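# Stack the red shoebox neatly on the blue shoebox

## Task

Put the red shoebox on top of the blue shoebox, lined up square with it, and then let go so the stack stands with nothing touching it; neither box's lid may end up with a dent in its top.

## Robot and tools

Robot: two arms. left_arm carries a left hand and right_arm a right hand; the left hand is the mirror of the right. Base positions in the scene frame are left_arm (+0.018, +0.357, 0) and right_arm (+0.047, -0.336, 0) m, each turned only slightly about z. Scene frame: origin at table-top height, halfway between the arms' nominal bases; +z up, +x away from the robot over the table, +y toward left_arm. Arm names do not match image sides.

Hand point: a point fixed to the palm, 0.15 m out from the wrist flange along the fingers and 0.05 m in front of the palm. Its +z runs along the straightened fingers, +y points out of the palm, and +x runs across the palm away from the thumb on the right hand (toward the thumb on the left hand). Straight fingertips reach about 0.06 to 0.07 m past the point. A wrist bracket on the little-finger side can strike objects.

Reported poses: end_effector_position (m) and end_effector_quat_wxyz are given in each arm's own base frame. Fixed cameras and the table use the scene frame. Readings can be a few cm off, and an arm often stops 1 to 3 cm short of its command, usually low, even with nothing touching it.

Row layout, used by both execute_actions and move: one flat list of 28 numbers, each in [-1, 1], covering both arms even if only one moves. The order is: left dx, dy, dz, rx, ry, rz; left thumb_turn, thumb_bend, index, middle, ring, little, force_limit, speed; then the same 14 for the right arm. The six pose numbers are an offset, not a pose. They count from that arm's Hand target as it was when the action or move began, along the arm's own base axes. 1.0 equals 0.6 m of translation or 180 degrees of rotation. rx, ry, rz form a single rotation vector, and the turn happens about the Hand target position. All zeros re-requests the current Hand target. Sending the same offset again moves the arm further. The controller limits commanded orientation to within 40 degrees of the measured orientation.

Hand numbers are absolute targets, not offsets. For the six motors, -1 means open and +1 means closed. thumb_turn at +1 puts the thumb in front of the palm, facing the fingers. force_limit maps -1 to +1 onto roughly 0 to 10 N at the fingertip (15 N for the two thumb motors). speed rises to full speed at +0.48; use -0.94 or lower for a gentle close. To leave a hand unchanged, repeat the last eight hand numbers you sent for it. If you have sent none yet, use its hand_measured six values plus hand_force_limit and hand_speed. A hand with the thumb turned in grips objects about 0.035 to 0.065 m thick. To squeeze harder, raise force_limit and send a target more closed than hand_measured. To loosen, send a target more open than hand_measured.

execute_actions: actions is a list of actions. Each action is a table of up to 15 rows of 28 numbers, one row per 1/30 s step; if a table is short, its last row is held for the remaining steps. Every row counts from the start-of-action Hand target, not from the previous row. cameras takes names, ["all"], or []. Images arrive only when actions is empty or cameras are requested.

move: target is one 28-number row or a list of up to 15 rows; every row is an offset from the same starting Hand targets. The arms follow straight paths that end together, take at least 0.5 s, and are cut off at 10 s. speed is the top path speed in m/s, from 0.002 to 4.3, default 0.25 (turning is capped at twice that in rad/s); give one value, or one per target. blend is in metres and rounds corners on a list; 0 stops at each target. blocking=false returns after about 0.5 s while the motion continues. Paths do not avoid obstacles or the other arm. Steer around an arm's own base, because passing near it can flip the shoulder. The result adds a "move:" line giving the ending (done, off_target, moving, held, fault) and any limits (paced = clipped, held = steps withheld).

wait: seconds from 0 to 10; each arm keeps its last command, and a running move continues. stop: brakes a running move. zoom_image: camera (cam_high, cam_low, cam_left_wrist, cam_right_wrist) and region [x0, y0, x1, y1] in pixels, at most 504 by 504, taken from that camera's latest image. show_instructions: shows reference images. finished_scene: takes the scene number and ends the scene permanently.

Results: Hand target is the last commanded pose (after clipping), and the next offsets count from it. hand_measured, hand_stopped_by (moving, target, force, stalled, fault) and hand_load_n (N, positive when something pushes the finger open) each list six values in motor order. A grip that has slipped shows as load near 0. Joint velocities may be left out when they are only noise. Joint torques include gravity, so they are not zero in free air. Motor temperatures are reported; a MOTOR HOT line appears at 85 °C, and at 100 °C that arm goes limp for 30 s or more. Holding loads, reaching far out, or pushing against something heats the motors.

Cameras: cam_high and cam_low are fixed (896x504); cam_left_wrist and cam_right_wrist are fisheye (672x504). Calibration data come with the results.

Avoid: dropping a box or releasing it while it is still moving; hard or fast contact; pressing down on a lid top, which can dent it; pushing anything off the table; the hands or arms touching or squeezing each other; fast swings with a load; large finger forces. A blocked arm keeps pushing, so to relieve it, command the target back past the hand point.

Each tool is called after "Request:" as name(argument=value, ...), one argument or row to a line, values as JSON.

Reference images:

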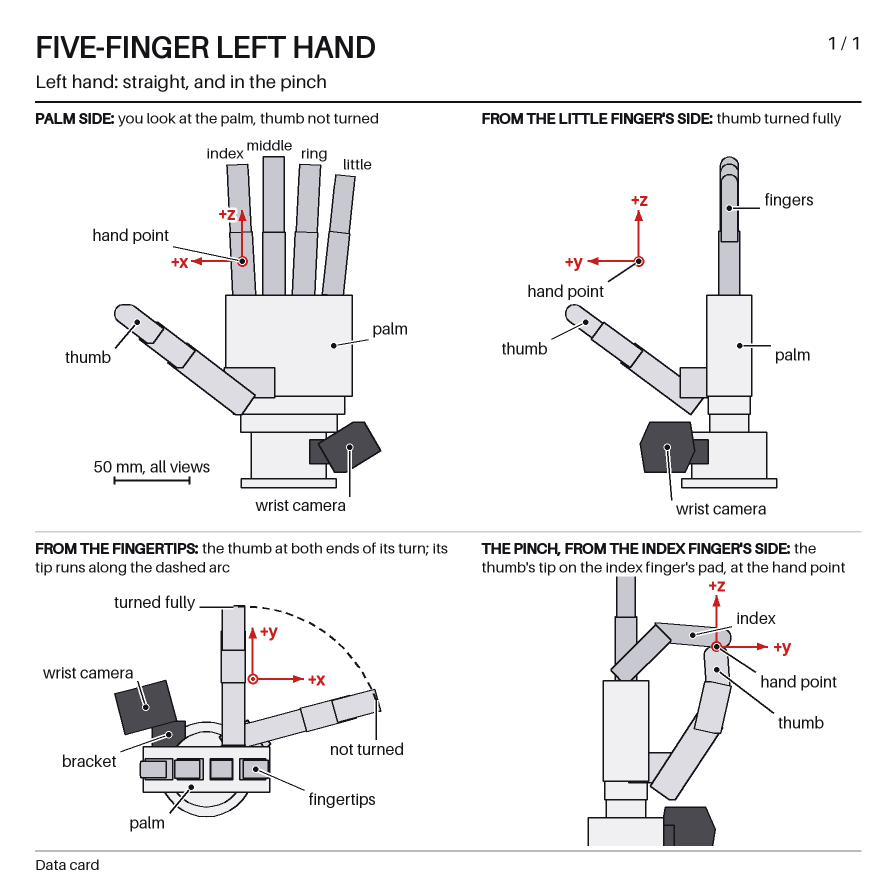

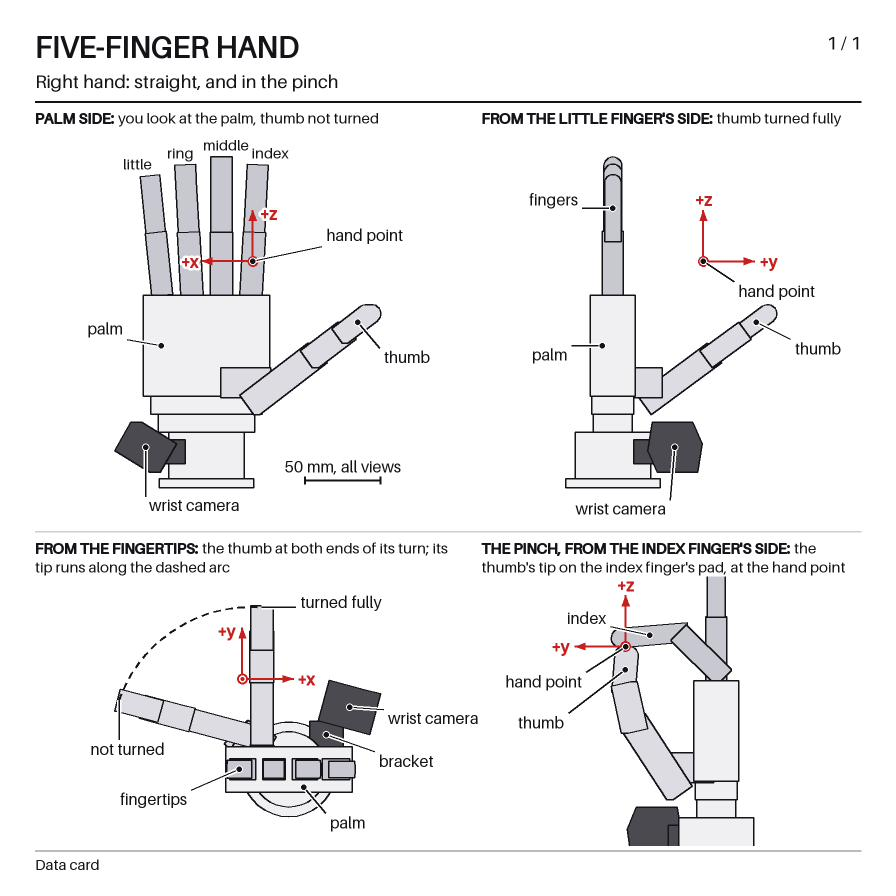

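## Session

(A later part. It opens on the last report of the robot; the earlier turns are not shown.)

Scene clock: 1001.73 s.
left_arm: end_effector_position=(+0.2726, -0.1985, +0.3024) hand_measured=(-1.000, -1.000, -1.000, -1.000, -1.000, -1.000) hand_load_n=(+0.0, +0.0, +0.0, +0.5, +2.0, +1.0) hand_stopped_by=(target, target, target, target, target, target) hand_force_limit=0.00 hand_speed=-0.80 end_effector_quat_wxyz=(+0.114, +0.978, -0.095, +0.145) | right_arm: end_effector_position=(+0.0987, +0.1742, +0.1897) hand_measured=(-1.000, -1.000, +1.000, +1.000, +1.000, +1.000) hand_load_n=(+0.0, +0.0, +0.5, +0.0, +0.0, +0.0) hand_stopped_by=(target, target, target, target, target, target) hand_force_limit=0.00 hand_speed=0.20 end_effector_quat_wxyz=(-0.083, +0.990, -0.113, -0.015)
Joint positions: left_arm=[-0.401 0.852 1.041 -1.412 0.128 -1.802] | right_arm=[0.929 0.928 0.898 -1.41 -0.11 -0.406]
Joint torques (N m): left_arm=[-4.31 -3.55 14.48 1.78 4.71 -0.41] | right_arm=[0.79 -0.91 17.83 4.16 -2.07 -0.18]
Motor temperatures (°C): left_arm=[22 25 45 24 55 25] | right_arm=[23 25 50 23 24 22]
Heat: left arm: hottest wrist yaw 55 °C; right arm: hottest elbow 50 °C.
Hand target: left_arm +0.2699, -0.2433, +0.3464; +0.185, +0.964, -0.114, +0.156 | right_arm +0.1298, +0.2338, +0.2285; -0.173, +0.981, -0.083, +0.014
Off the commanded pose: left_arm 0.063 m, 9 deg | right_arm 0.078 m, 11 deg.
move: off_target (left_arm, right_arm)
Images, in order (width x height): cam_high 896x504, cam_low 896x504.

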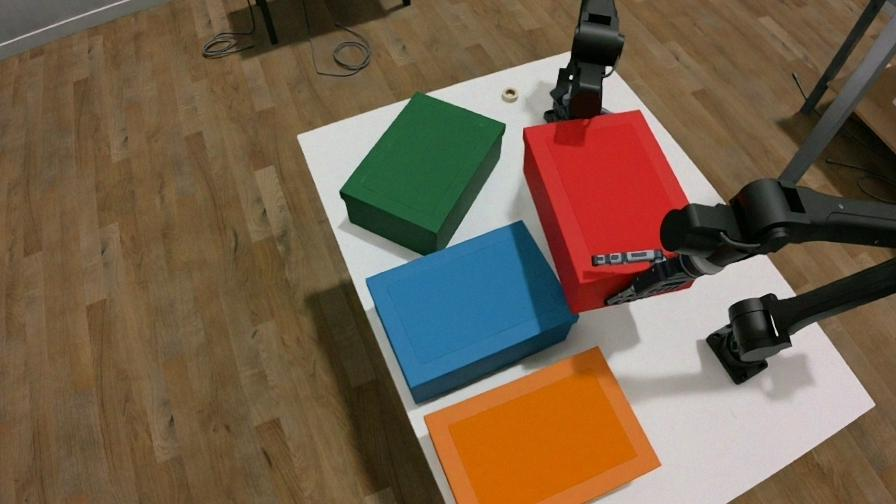

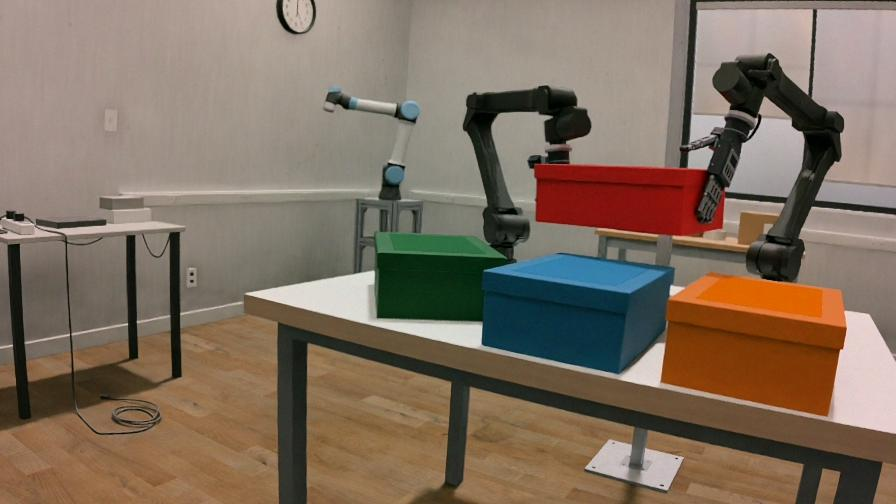

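Request:
move(
  target=[
    [0.0815,-0.0162,0,0,0,-0.0561,-1,-1,-1,-1,-1,-1,0,-0.8,0.021,0.0257,0,0,0,-0.0561,-1,-1,1,1,1,1,0,0.2],
    [0.1592,-0.0358,0,0,0,-0.1122,-1,-1,-1,-1,-1,-1,0,-0.8,0.0462,0.0577,0,0,0,-0.1122,-1,-1,1,1,1,1,0,0.2],
  ],
  speed=0.07,
  blend=0.02,
  cameras=["cam_high","cam_low"],
)

Scene clock: 1047.00 s.
left_arm: end_effector_position=(+0.3855, -0.2244, +0.3261) hand_measured=(-1.000, -1.000, -1.000, -1.000, -1.000, -1.000) hand_load_n=(+0.5, +0.0, +0.0, +0.5, +1.5, +0.5) hand_stopped_by=(target, target, target, target, target, target) hand_force_limit=0.00 hand_speed=-0.80 end_effector_quat_wxyz=(+0.162, +0.943, -0.255, +0.136) | right_arm: end_effector_position=(+0.1192, +0.2075, +0.1916) hand_measured=(-1.000, -1.000, +1.000, +1.000, +1.000, +1.000) hand_load_n=(+0.0, -0.5, +0.0, +0.0, +0.0, +0.0) hand_stopped_by=(target, target, target, target, target, target) hand_force_limit=0.00 hand_speed=0.20 end_effector_quat_wxyz=(-0.073, +0.960, -0.269, +0.011)
Joint positions: left_arm=[-0.242 1.253 1.353 -1.393 0.329 -1.331] | right_arm=[0.922 1.016 0.956 -1.367 -0.033 -0.101]
Joint torques (N m): left_arm=[-5.07 -9.93 11.41 -0.49 3.71 -0.17] | right_arm=[-0.03 -3.19 17.42 4.81 -0.48 0.13]
Motor temperatures (°C): left_arm=[22 25 45 24 70 25] | right_arm=[23 25 45 23 27 22]
Heat: left arm: hottest wrist yaw 70 °C; right arm: hottest elbow 45 °C.
Hand target: left_arm +0.3654, -0.2647, +0.3465; +0.209, +0.929, -0.282, +0.122 | right_arm +0.1577, +0.2684, +0.2286; -0.168, +0.952, -0.254, +0.045
Off the commanded pose: left_arm 0.049 m, 7 deg | right_arm 0.081 m, 12 deg.
move: off_target (left_arm, right_arm)
Images, in order (width x height): cam_high 896x504, cam_low 896x504.

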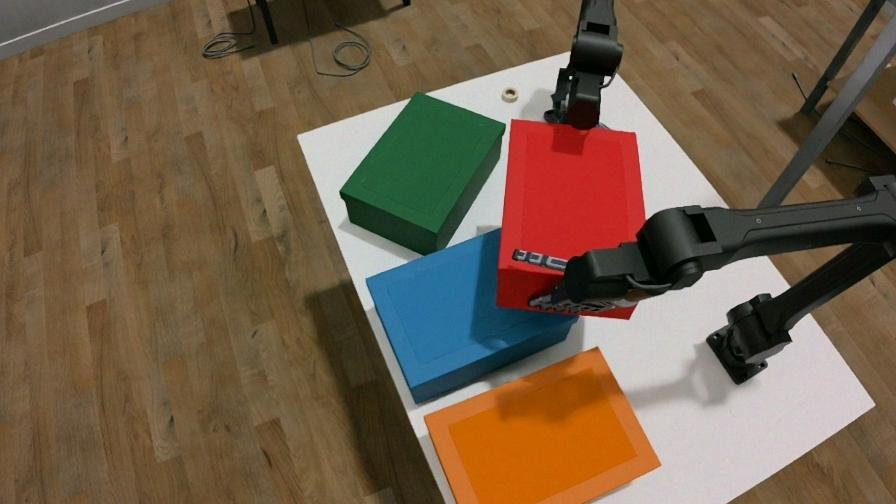

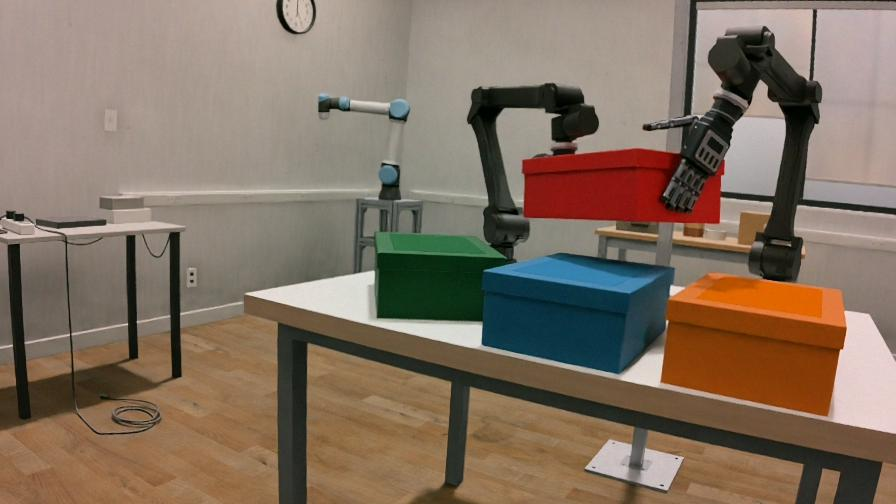

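Request:
move(
  target=[
    [0.0728,-0.0228,0,0,0,-0.0561,-1,-1,-1,-1,-1,-1,0,-0.8,0.0303,0.0373,0,0,0,-0.0561,-1,-1,1,1,1,1,0,0.2],
    [0.1407,-0.0475,0,0,0,-0.1122,-1,-1,-1,-1,-1,-1,0,-0.8,0.0668,0.079,0,0,0,-0.1122,-1,-1,1,1,1,1,0,0.2],
    [0.2033,-0.0735,0,0,0,-0.1683,-1,-1,-1,-1,-1,-1,0,-0.8,0.11,0.1243,0,0,0,-0.1683,-1,-1,1,1,1,1,0,0.2],
    [0.2603,-0.0997,0,0,0,-0.2244,-1,-1,-1,-1,-1,-1,0,-0.8,0.1602,0.1717,0,0,0,-0.2244,-1,-1,1,1,1,1,0,0.2],
  ],
  speed=0.09,
  blend=0.02,
  cameras=["cam_high","cam_low"],
)

Scene clock: 1076.57 s.
left_arm: end_effector_position=(+0.5619, -0.2781, +0.3402) hand_measured=(-1.000, -1.000, -1.000, -1.000, -1.000, -1.000) hand_load_n=(+0.0, +0.0, +0.0, +0.5, +1.0, +0.5) hand_stopped_by=(target, target, target, target, target, target) hand_force_limit=0.00 hand_speed=-0.80 end_effector_quat_wxyz=(+0.185, +0.805, -0.533, +0.183) | right_arm: end_effector_position=(+0.2073, +0.3316, +0.1913) hand_measured=(-1.000, -1.000, +1.000, +1.000, +1.000, +1.000) hand_load_n=(+0.0, +0.0, +0.0, +0.0, +0.0, +0.0) hand_stopped_by=(target, target, target, target, target, target) hand_force_limit=0.00 hand_speed=0.20 end_effector_quat_wxyz=(-0.064, +0.832, -0.545, +0.082)
Joint positions: left_arm=[-0.227 1.924 2.18 -1.593 0.475 -0.685] | right_arm=[0.948 1.363 1.24 -1.312 0.158 0.525]
Joint torques (N m): left_arm=[-6.24 -19.66 9.77 -2.54 2.12 -0.09] | right_arm=[-3.08 -7.77 16.36 3.14 1.25 0.48]
Motor temperatures (°C): left_arm=[22 25 40 24 64 25] | right_arm=[23 25 49 23 25 22]
Heat: left arm: hottest wrist yaw 64 °C; right arm: hottest elbow 49 °C.
Hand target: left_arm +0.5216, -0.3246, +0.3464; +0.238, +0.774, -0.585, +0.042 | right_arm +0.2536, +0.3714, +0.2284; -0.142, +0.806, -0.567, +0.100
Off the commanded pose: left_arm 0.062 m, 19 deg | right_arm 0.072 m, 10 deg.
joint sent to its limit (left arm) — joint 4 (wrist pitch), lower limit. The joint targets are off in orientation, not in position.
move: off_target (left_arm, right_arm)
Images, in order (width x height): cam_high 896x504, cam_low 896x504.

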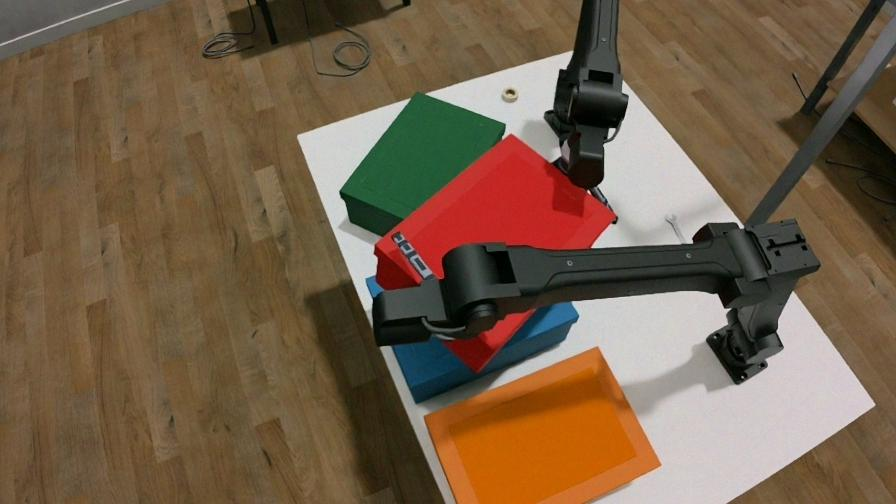

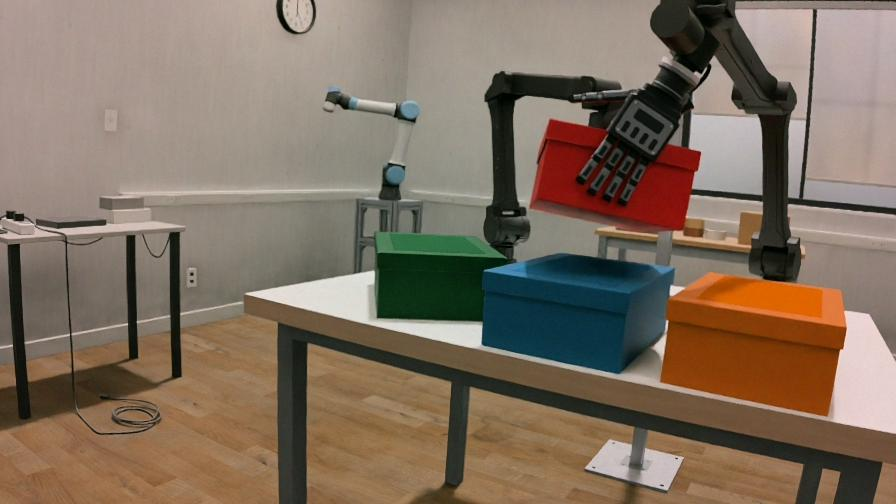

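Request:
move(
  target=[0,0,-0.1,0,0,0,-1,-1,-1,-1,-1,-1,0,-0.8,0,0,-0.04,0,0,0,-1,-1,1,1,1,1,0,0.2],
  speed=0.06,
  cameras=["cam_high","cam_low"],
)

Scene clock: 1160.67 s.
left_arm: end_effector_position=(+0.5722, -0.2775, +0.2944) hand_measured=(-1.000, -1.000, -1.000, -1.000, -1.000, -1.000) hand_load_n=(+0.0, +0.0, +0.0, +1.5, +0.5, +0.0) hand_stopped_by=(target, target, target, target, target, target) hand_force_limit=0.00 hand_speed=-0.80 end_effector_quat_wxyz=(+0.186, +0.802, -0.547, +0.151) | right_arm: end_effector_position=(+0.2116, +0.3450, +0.1888) hand_measured=(-1.000, -1.000, +1.000, +1.000, +1.000, +1.000) hand_load_n=(+0.0, -0.5, +0.0, +0.0, +0.0, +0.0) hand_stopped_by=(target, target, target, target, target, target) hand_force_limit=0.00 hand_speed=0.20 end_effector_quat_wxyz=(-0.083, +0.828, -0.549, +0.080)
Joint positions: left_arm=[-0.228 1.992 2.175 -1.593 0.458 -0.64] | right_arm=[0.956 1.37 1.24 -1.268 0.156 0.543]
Joint torques (N m): left_arm=[-6.36 -20.78 6.19 -2.65 1.91 0.05] | right_arm=[-3.84 -6.89 12.34 4.22 1.43 0.34]
Motor temperatures (°C): left_arm=[22 30 38 24 52 25] | right_arm=[23 26 44 23 28 23]
Heat: left arm: hottest wrist yaw 52 °C; right arm: hottest elbow 44 °C.
Hand target: left_arm +0.5216, -0.3247, +0.2864; +0.238, +0.774, -0.585, +0.042 | right_arm +0.2537, +0.3714, +0.2045; -0.142, +0.806, -0.566, +0.100
Off the commanded pose: left_arm 0.070 m, 15 deg | right_arm 0.052 m, 8 deg.
joint sent to its limit (left arm) — joint 4 (wrist pitch), lower limit. The joint targets are off in position and orientation.
move: off_target (left_arm, right_arm)
Images, in order (width x height): cam_high 896x504, cam_low 896x504.

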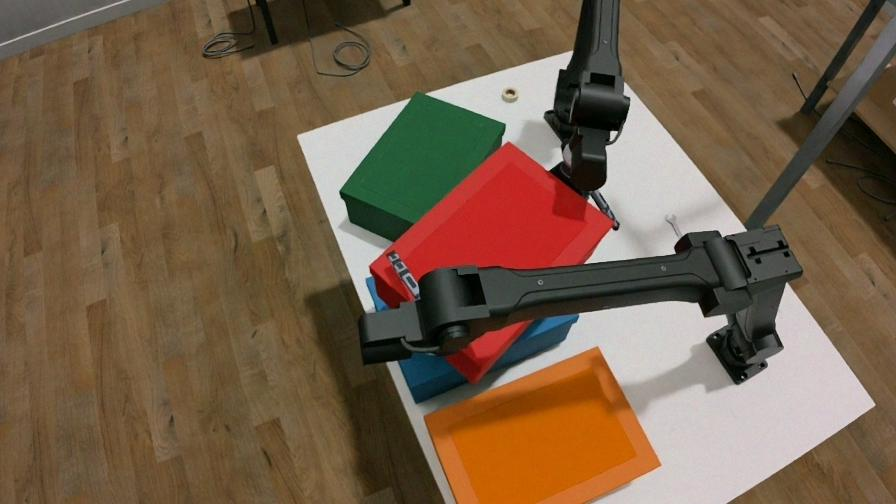

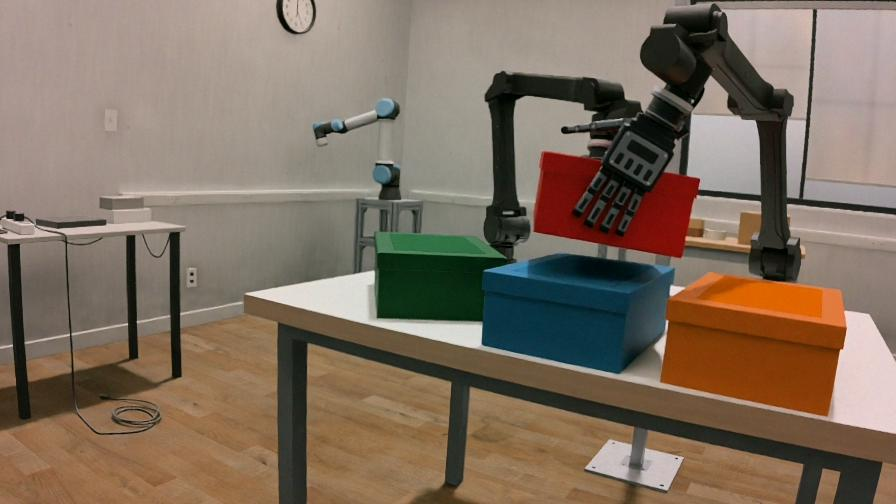

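Request:
move(
  target=[0,0,0,0.0213,-0.059,0.0228,-1,-1,-1,-1,-1,-1,0,-0.8,0,0,0,0,0,0,-1,-1,1,1,1,1,0,0.2],
  speed=0.08,
  cameras=["cam_high","cam_low"],
)

Scene clock: 1222.50 s.
left_arm: end_effector_position=(+0.5744, -0.2743, +0.2688) hand_measured=(-1.000, -1.000, -1.000, -1.000, -1.000, -1.000) hand_load_n=(+0.0, +0.0, +0.0, +0.0, +0.0, +0.0) hand_stopped_by=(target, target, target, target, target, target) hand_force_limit=0.00 hand_speed=-0.80 end_effector_quat_wxyz=(+0.131, +0.818, -0.546, +0.124) | right_arm: end_effector_position=(+0.2118, +0.3479, +0.1838) hand_measured=(-1.000, -1.000, +1.000, +1.000, +1.000, +1.000) hand_load_n=(+0.0, +0.0, +0.0, +0.0, +0.0, +0.0) hand_stopped_by=(target, target, target, target, target, target) hand_force_limit=0.00 hand_speed=0.20 end_effector_quat_wxyz=(-0.080, +0.829, -0.547, +0.080)
Joint positions: left_arm=[-0.253 1.992 2.149 -1.575 0.33 -0.674] | right_arm=[0.959 1.384 1.24 -1.261 0.155 0.542]
Joint torques (N m): left_arm=[-7.24 -24.53 6.01 -1.4 1.36 -0.06] | right_arm=[-4.84 -9.58 12.19 3.84 1.56 0.33]
Heat: left arm: hottest wrist yaw 48 °C; right arm: hottest elbow 40 °C.
Hand target: left_arm +0.5216, -0.3247, +0.2864; +0.155, +0.795, -0.577, +0.102 | right_arm +0.2537, +0.3714, +0.2044; -0.142, +0.806, -0.566, +0.100
Off the commanded pose: left_arm 0.075 m, 6 deg | right_arm 0.052 m, 8 deg.
move: off_target (left_arm, right_arm)
Images, in order (width x height): cam_high 896x504, cam_low 896x504.

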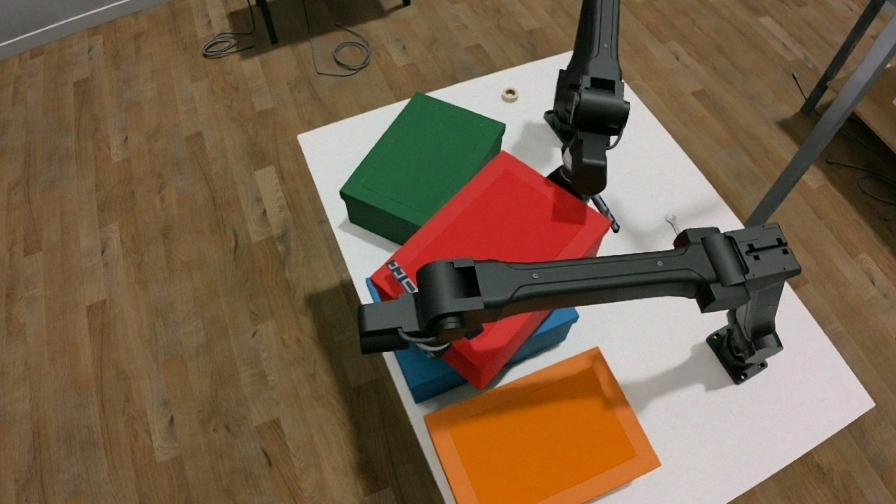

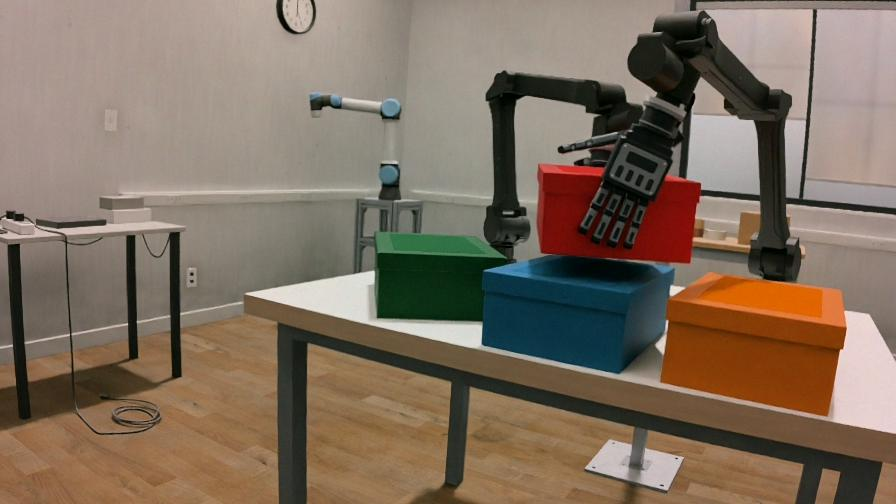

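Request:
move(
  target=[
    [0.0115,-0.0348,0.0333,0,0,-0.0733,-1,-1,-1,-1,-1,-1,0,-0.8,0.0222,0.0602,0,0,0,-0.0733,-1,-1,1,1,1,1,0,0.2],
    [0.0178,-0.066,0.0333,0,0,-0.1472,-1,-1,-1,-1,-1,-1,0,-0.8,0.0612,0.12,0,0,0,-0.1472,-1,-1,1,1,1,1,0,0.2],
  ],
  speed=0.07,
  blend=0.015,
  cameras=["cam_high","cam_low","cam_right_wrist"],
)

Scene clock: 1293.30 s.
left_arm: end_effector_position=(+0.5764, -0.3268, +0.3107) hand_measured=(-1.000, -1.000, -1.000, -1.000, -1.000, -1.000) hand_load_n=(+0.0, -0.5, -0.5, +0.0, +0.0, +0.0) hand_stopped_by=(target, target, target, target, target, target) hand_force_limit=0.00 hand_speed=-0.80 end_effector_quat_wxyz=(+0.110, +0.682, -0.692, +0.208) | right_arm: end_effector_position=(+0.2250, +0.4231, +0.1657) hand_measured=(-1.000, -1.000, +1.000, +1.000, +1.000, +1.000) hand_load_n=(+0.0, +0.0, +0.0, +0.0, +0.0, +0.0) hand_stopped_by=(target, target, target, target, target, target) hand_force_limit=0.00 hand_speed=0.20 end_effector_quat_wxyz=(-0.052, +0.705, -0.697, +0.125)
Joint positions: left_arm=[-0.334 2.072 2.389 -1.594 0.379 -0.377] | right_arm=[1.055 1.588 1.421 -1.368 0.269 1.039]
Joint torques (N m): left_arm=[-5.54 -21.3 8.92 -2.39 1.33 0.16] | right_arm=[-7.88 -11.16 15.65 1.73 2 0.59]
Motor temperatures (°C): left_arm=[23 30 33 24 43 25] | right_arm=[23 26 40 23 31 22]
Heat: left arm: hottest wrist yaw 43 °C; right arm: hottest elbow 40 °C.
Hand target: left_arm +0.5323, -0.3642, +0.3062; +0.175, +0.642, -0.744, +0.064 | right_arm +0.2904, +0.4434, +0.2043; -0.115, +0.654, -0.736, +0.130
Off the commanded pose: left_arm 0.058 m, 20 deg | right_arm 0.079 m, 10 deg.
joint sent to its limit (left arm) — joint 4 (wrist pitch), lower limit. The joint targets are off in orientation, not in position.
move: off_target (left_arm, right_arm)
camera_calibration:
cam_right_wrist: T_world_to_cam=[[-0.945891, -0.245975, -0.21163, 0.355481], [-0.303939, 0.90002, 0.312386, -0.360561], [0.113632, 0.359805, -0.926082, 0.094392], [0, 0, 0, 1]] pos_world=[0.215932, 0.377989, 0.275279]
Images, in order (width x height): cam_high 896x504, cam_low 896x504, cam_right_wrist 672x504.

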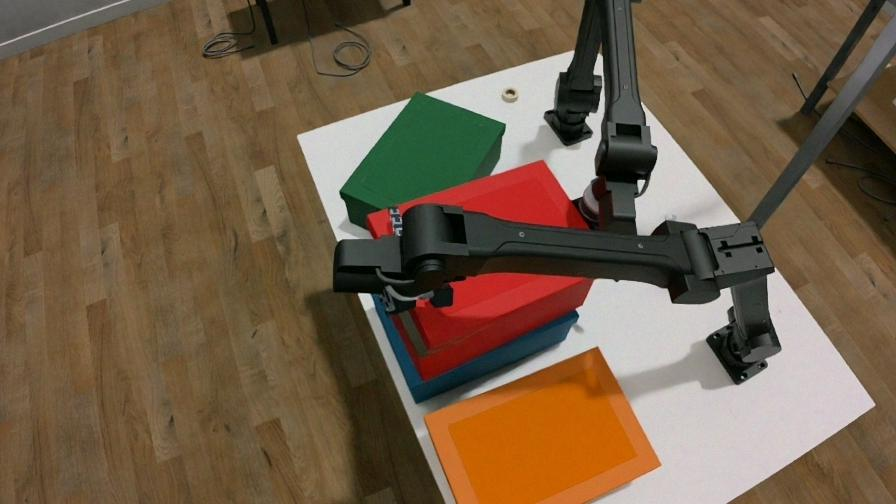

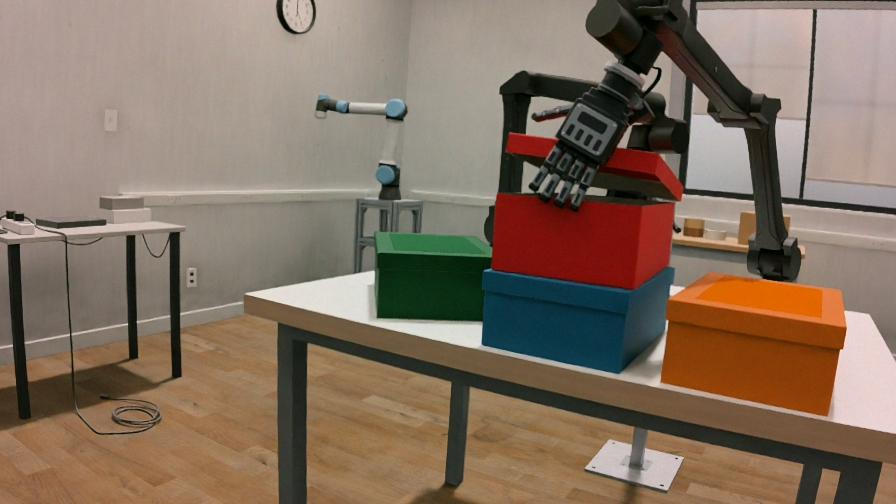

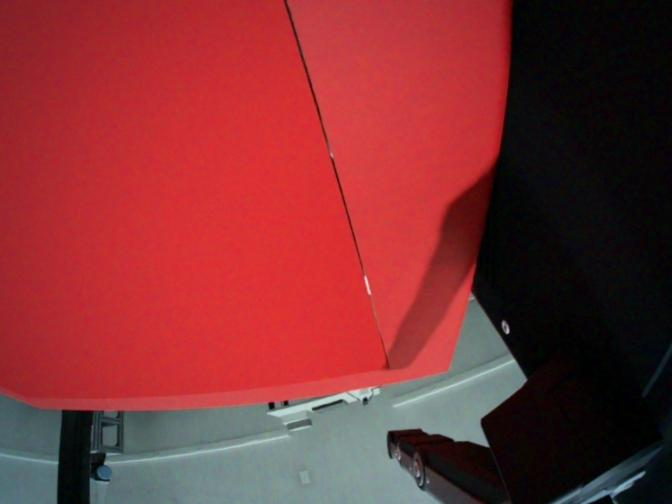

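Request:
zoom_image(
  camera="cam_low",
  region=[450, 90, 720, 390],
)

Request:
zoom_image(
  camera="cam_high",
  region=[330, 130, 670, 420],
)

Scaled by 1.680 from the camera's 896x504 image, which has a finer 1280x720 frame.

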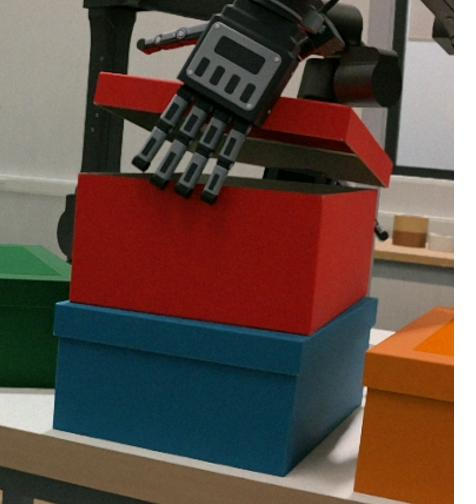

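Scaled by 1.482 from the camera's 896x504 image, which has a finer 1280x720 frame.

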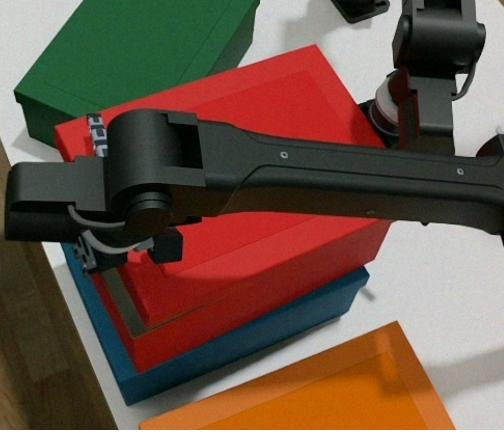

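Request:
execute_actions(
  actions=[],
  cameras=["cam_left_wrist","cam_right_wrist"],
)

Scene clock: 1326.17 s.
left_arm: end_effector_position=(+0.5764, -0.3268, +0.3107) hand_measured=(-1.000, -1.000, -1.000, -1.000, -1.000, -1.000) hand_load_n=(+0.0, +0.0, +0.0, +0.0, +0.0, +0.0) hand_stopped_by=(target, target, target, target, target, target) hand_force_limit=0.00 hand_speed=-0.80 end_effector_quat_wxyz=(+0.110, +0.682, -0.692, +0.208) | right_arm: end_effector_position=(+0.2250, +0.4231, +0.1657) hand_measured=(-1.000, -1.000, +1.000, +1.000, +1.000, +1.000) hand_load_n=(+0.0, +0.0, +0.0, +0.0, +0.0, +0.0) hand_stopped_by=(target, target, target, target, target, target) hand_force_limit=0.00 hand_speed=0.20 end_effector_quat_wxyz=(-0.052, +0.705, -0.697, +0.125)
Joint positions: left_arm=[-0.334 2.072 2.389 -1.594 0.379 -0.377] | right_arm=[1.055 1.588 1.421 -1.368 0.269 1.039]
Joint velocities: within noise
Joint torques (N m): left_arm=[-5.66 -21.25 8.91 -2.37 1.31 0.15] | right_arm=[-7.82 -10.87 15.91 1.68 2 0.6]
Motor temperatures (°C): left_arm=[22 30 33 24 41 25] | right_arm=[23 26 47 23 33 23]
Heat: left arm: hottest wrist yaw 41 °C; right arm: hottest elbow 47 °C.
Hand target: left_arm +0.5323, -0.3642, +0.3062; +0.175, +0.642, -0.744, +0.064 | right_arm +0.2904, +0.4434, +0.2044; -0.115, +0.654, -0.736, +0.130
Off the commanded pose: left_arm 0.058 m, 20 deg | right_arm 0.079 m, 10 deg.
camera_calibration:
cam_left_wrist: T_world_to_cam=[[0.947396, -0.174082, 0.268582, -0.690629], [-0.319656, -0.556962, 0.766559, -0.233931], [0.0161461, -0.812089, -0.58331, 0.0195744], [0, 0, 0, 1]] pos_world=[0.579206, -0.234621, 0.376231]
cam_right_wrist: T_world_to_cam=[[-0.945891, -0.245975, -0.21163, 0.355481], [-0.303939, 0.90002, 0.312386, -0.360561], [0.113632, 0.359805, -0.926082, 0.094392], [0, 0, 0, 1]] pos_world=[0.215932, 0.377989, 0.275279]
Images, in order (width x height): cam_left_wrist 672x504, cam_right_wrist 672x504.

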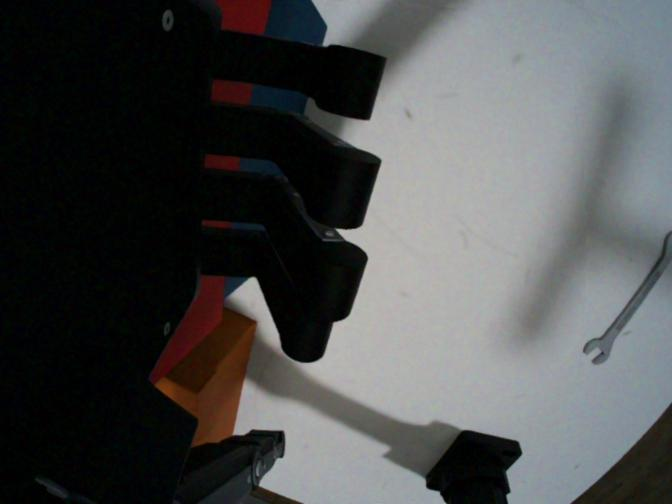

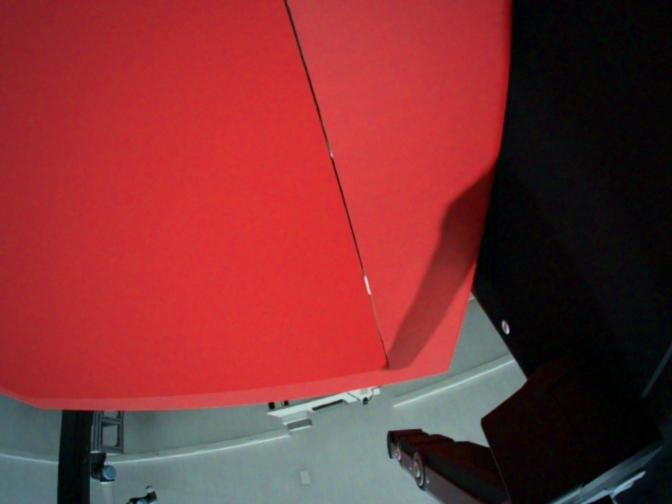

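Request:
zoom_image(
  camera="cam_high",
  region=[360, 250, 500, 420],
)

This scene's latest camera images include none from cam_high. They are from: cam_left_wrist, cam_right_wrist. cam_high's image comes with the result of a call that names it in "cameras".

Request:
wait(
  seconds=0.1,
  cameras=["cam_high","cam_low"],
)

Request:
zoom_image(
  camera="cam_high",
  region=[360, 250, 500, 420],
)

Request:
zoom_image(
  camera="cam_high",
  region=[470, 240, 620, 350],
)

Request:
zoom_image(
  camera="cam_low",
  region=[470, 230, 690, 360],
)

Scene clock: 1368.83 s.
left_arm: end_effector_position=(+0.5764, -0.3268, +0.3107) hand_measured=(-1.000, -1.000, -1.000, -1.000, -1.000, -1.000) hand_load_n=(+0.0, +0.0, +0.0, -0.5, -0.5, +0.0) hand_stopped_by=(target, target, target, target, target, target) hand_force_limit=0.00 hand_speed=-0.80 end_effector_quat_wxyz=(+0.110, +0.682, -0.692, +0.208) | right_arm: end_effector_position=(+0.2250, +0.4231, +0.1657) hand_measured=(-1.000, -1.000, +1.000, +1.000, +1.000, +1.000) hand_load_n=(+0.0, +0.0, +0.0, +0.0, +0.0, +0.0) hand_stopped_by=(target, target, target, target, target, target) hand_force_limit=0.00 hand_speed=0.20 end_effector_quat_wxyz=(-0.052, +0.705, -0.697, +0.125)
Joint positions: left_arm=[-0.334 2.072 2.389 -1.594 0.379 -0.377] | right_arm=[1.055 1.588 1.421 -1.368 0.269 1.039]
Joint torques (N m): left_arm=[-5.36 -21.42 8.94 -2.36 1.33 0.14] | right_arm=[-8.23 -10.99 15.68 1.36 1.96 0.57]
Heat: left arm: hottest wrist yaw 39 °C; right arm: hottest elbow 49 °C.
Hand target: left_arm +0.5323, -0.3642, +0.3062; +0.175, +0.642, -0.744, +0.064 | right_arm +0.2904, +0.4434, +0.2044; -0.115, +0.654, -0.736, +0.130
Off the commanded pose: left_arm 0.058 m, 20 deg | right_arm 0.079 m, 10 deg.
wait: 0.10 s; at rest from the start
Images, in order (width x height): cam_high 896x504, cam_low 896x504.

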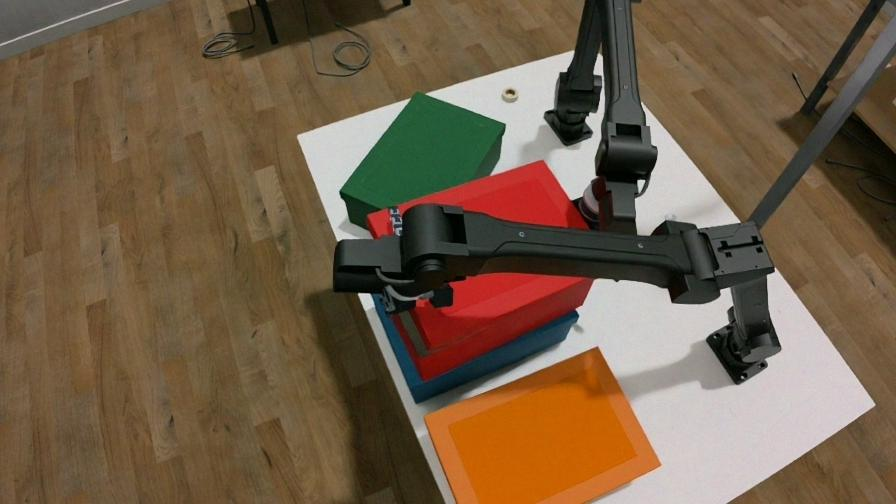

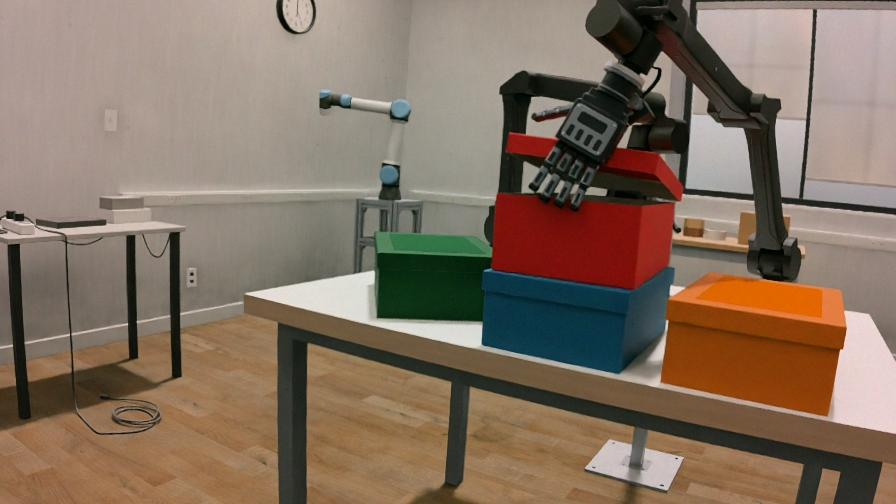

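Scaled by 2.965 from the camera's 896x504 image, which has a finer 1280x720 frame.

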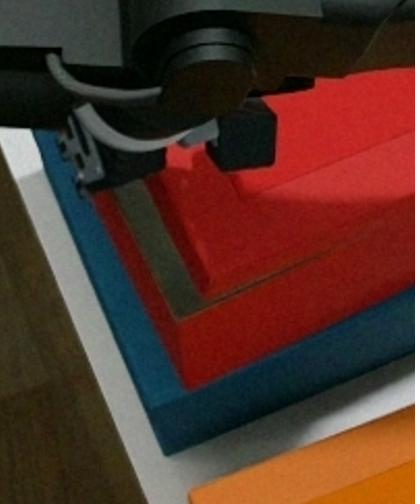

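Scaled by 3.360 from the camera's 896x504 image, which has a finer 1280x720 frame.

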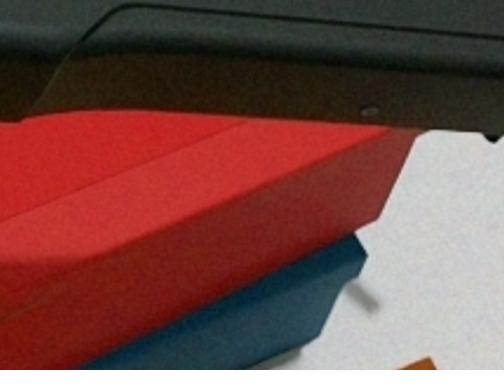

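Scaled by 2.291 from the camera's 896x504 image, which has a finer 1280x720 frame.

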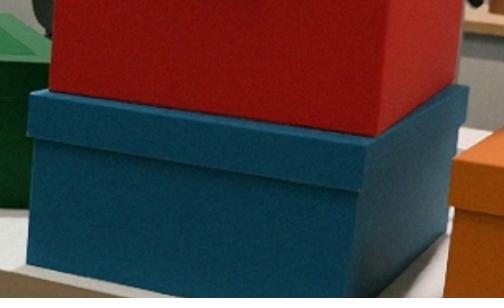

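Request:
move(
  target=[0.033,0.025,-0.0667,0,0,0,-1,-1,-1,-1,-1,-1,0,-0.8,-0.033,-0.015,-0.05,0,0,0,-1,-1,1,1,1,1,0,0.2],
  speed=0.04,
  cameras=["cam_high","cam_low"],
)

Request:
zoom_image(
  camera="cam_low",
  region=[450, 90, 720, 390],
)

Scene clock: 1406.13 s.
left_arm: end_effector_position=(+0.5831, -0.3284, +0.2789) hand_measured=(-1.000, -1.000, -1.000, -1.000, -1.000, -1.000) hand_load_n=(+0.0, +0.0, +0.0, -0.5, +0.0, +0.0) hand_stopped_by=(target, target, target, target, target, target) hand_force_limit=0.00 hand_speed=-0.80 end_effector_quat_wxyz=(+0.119, +0.675, -0.703, +0.190) | right_arm: end_effector_position=(+0.2313, +0.4363, +0.1612) hand_measured=(-1.000, -1.000, +1.000, +1.000, +1.000, +1.000) hand_load_n=(+0.0, +0.0, +0.0, +0.0, +0.0, +0.0) hand_stopped_by=(target, target, target, target, target, target) hand_force_limit=0.00 hand_speed=0.20 end_effector_quat_wxyz=(-0.081, +0.693, -0.705, +0.122)
Joint positions: left_arm=[-0.334 2.123 2.393 -1.596 0.384 -0.342] | right_arm=[1.061 1.585 1.404 -1.3 0.28 1.066]
Joint velocities: left_arm=[within noise] | right_arm=[0.005 -0.015 -0.012 0.002 0.066 -0.154]
Joint torques (N m): left_arm=[-3.43 -20.78 9.29 -2.43 0.95 0.32] | right_arm=[-6.59 -11.81 8.57 1.94 1.59 0.54]
Heat: left arm: hottest wrist yaw 38 °C; right arm: hottest elbow 49 °C.
Hand target: left_arm +0.5521, -0.3491, +0.2664; +0.175, +0.642, -0.744, +0.064 | right_arm +0.2705, +0.4344, +0.1745; -0.115, +0.654, -0.736, +0.130
Off the commanded pose: left_arm 0.039 m, 17 deg | right_arm 0.041 m, 7 deg.
joint sent to its limit (left arm) — joint 4 (wrist pitch), lower limit. The joint targets are off in orientation, not in position.
move: off_target (left_arm, right_arm)
Images, in order (width x height): cam_high 896x504, cam_low 896x504.

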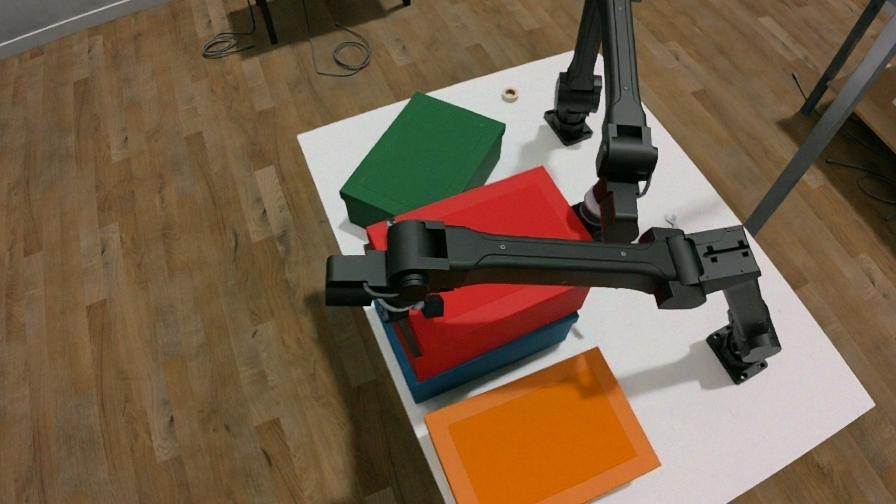

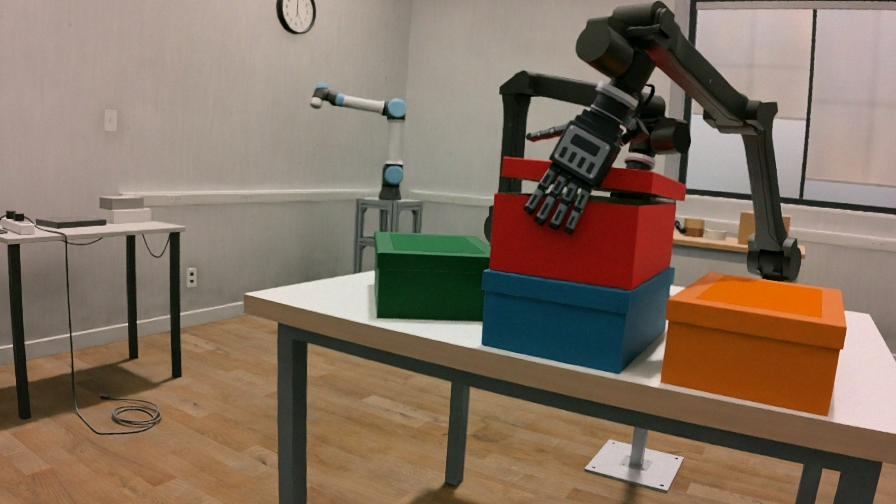

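Scaled by 1.680 from the camera's 896x504 image, which has a finer 1280x720 frame.

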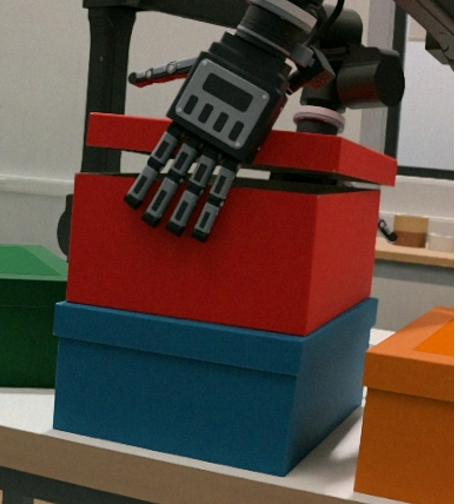

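Request:
zoom_image(
  camera="cam_high",
  region=[350, 150, 630, 400],
)

Scaled by 1.800 from the camera's 896x504 image, which has a finer 1280x720 frame.

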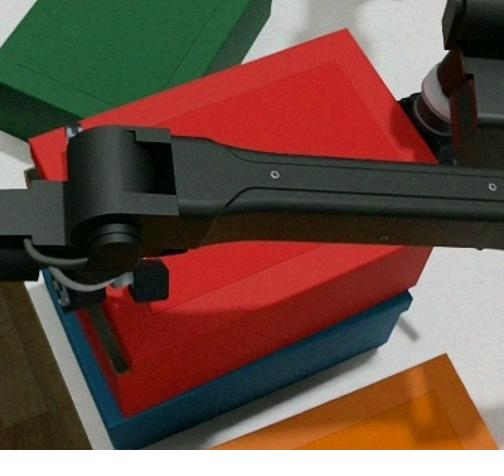

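Request:
zoom_image(
  camera="cam_low",
  region=[590, 150, 700, 230],
)

Request:
zoom_image(
  camera="cam_high",
  region=[500, 220, 640, 330],
)

Scaled by 4.582 from the camera's 896x504 image, which has a finer 1280x720 frame.

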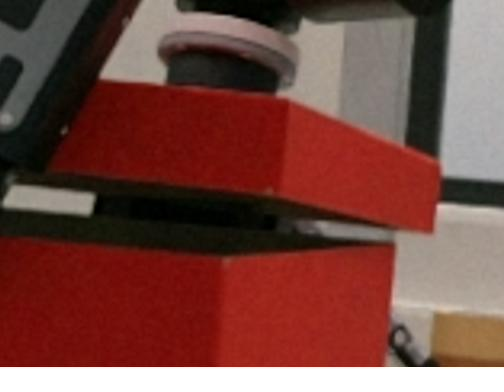

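Scaled by 3.600 from the camera's 896x504 image, which has a finer 1280x720 frame.

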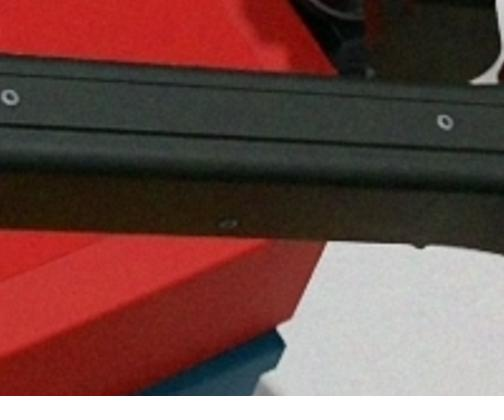

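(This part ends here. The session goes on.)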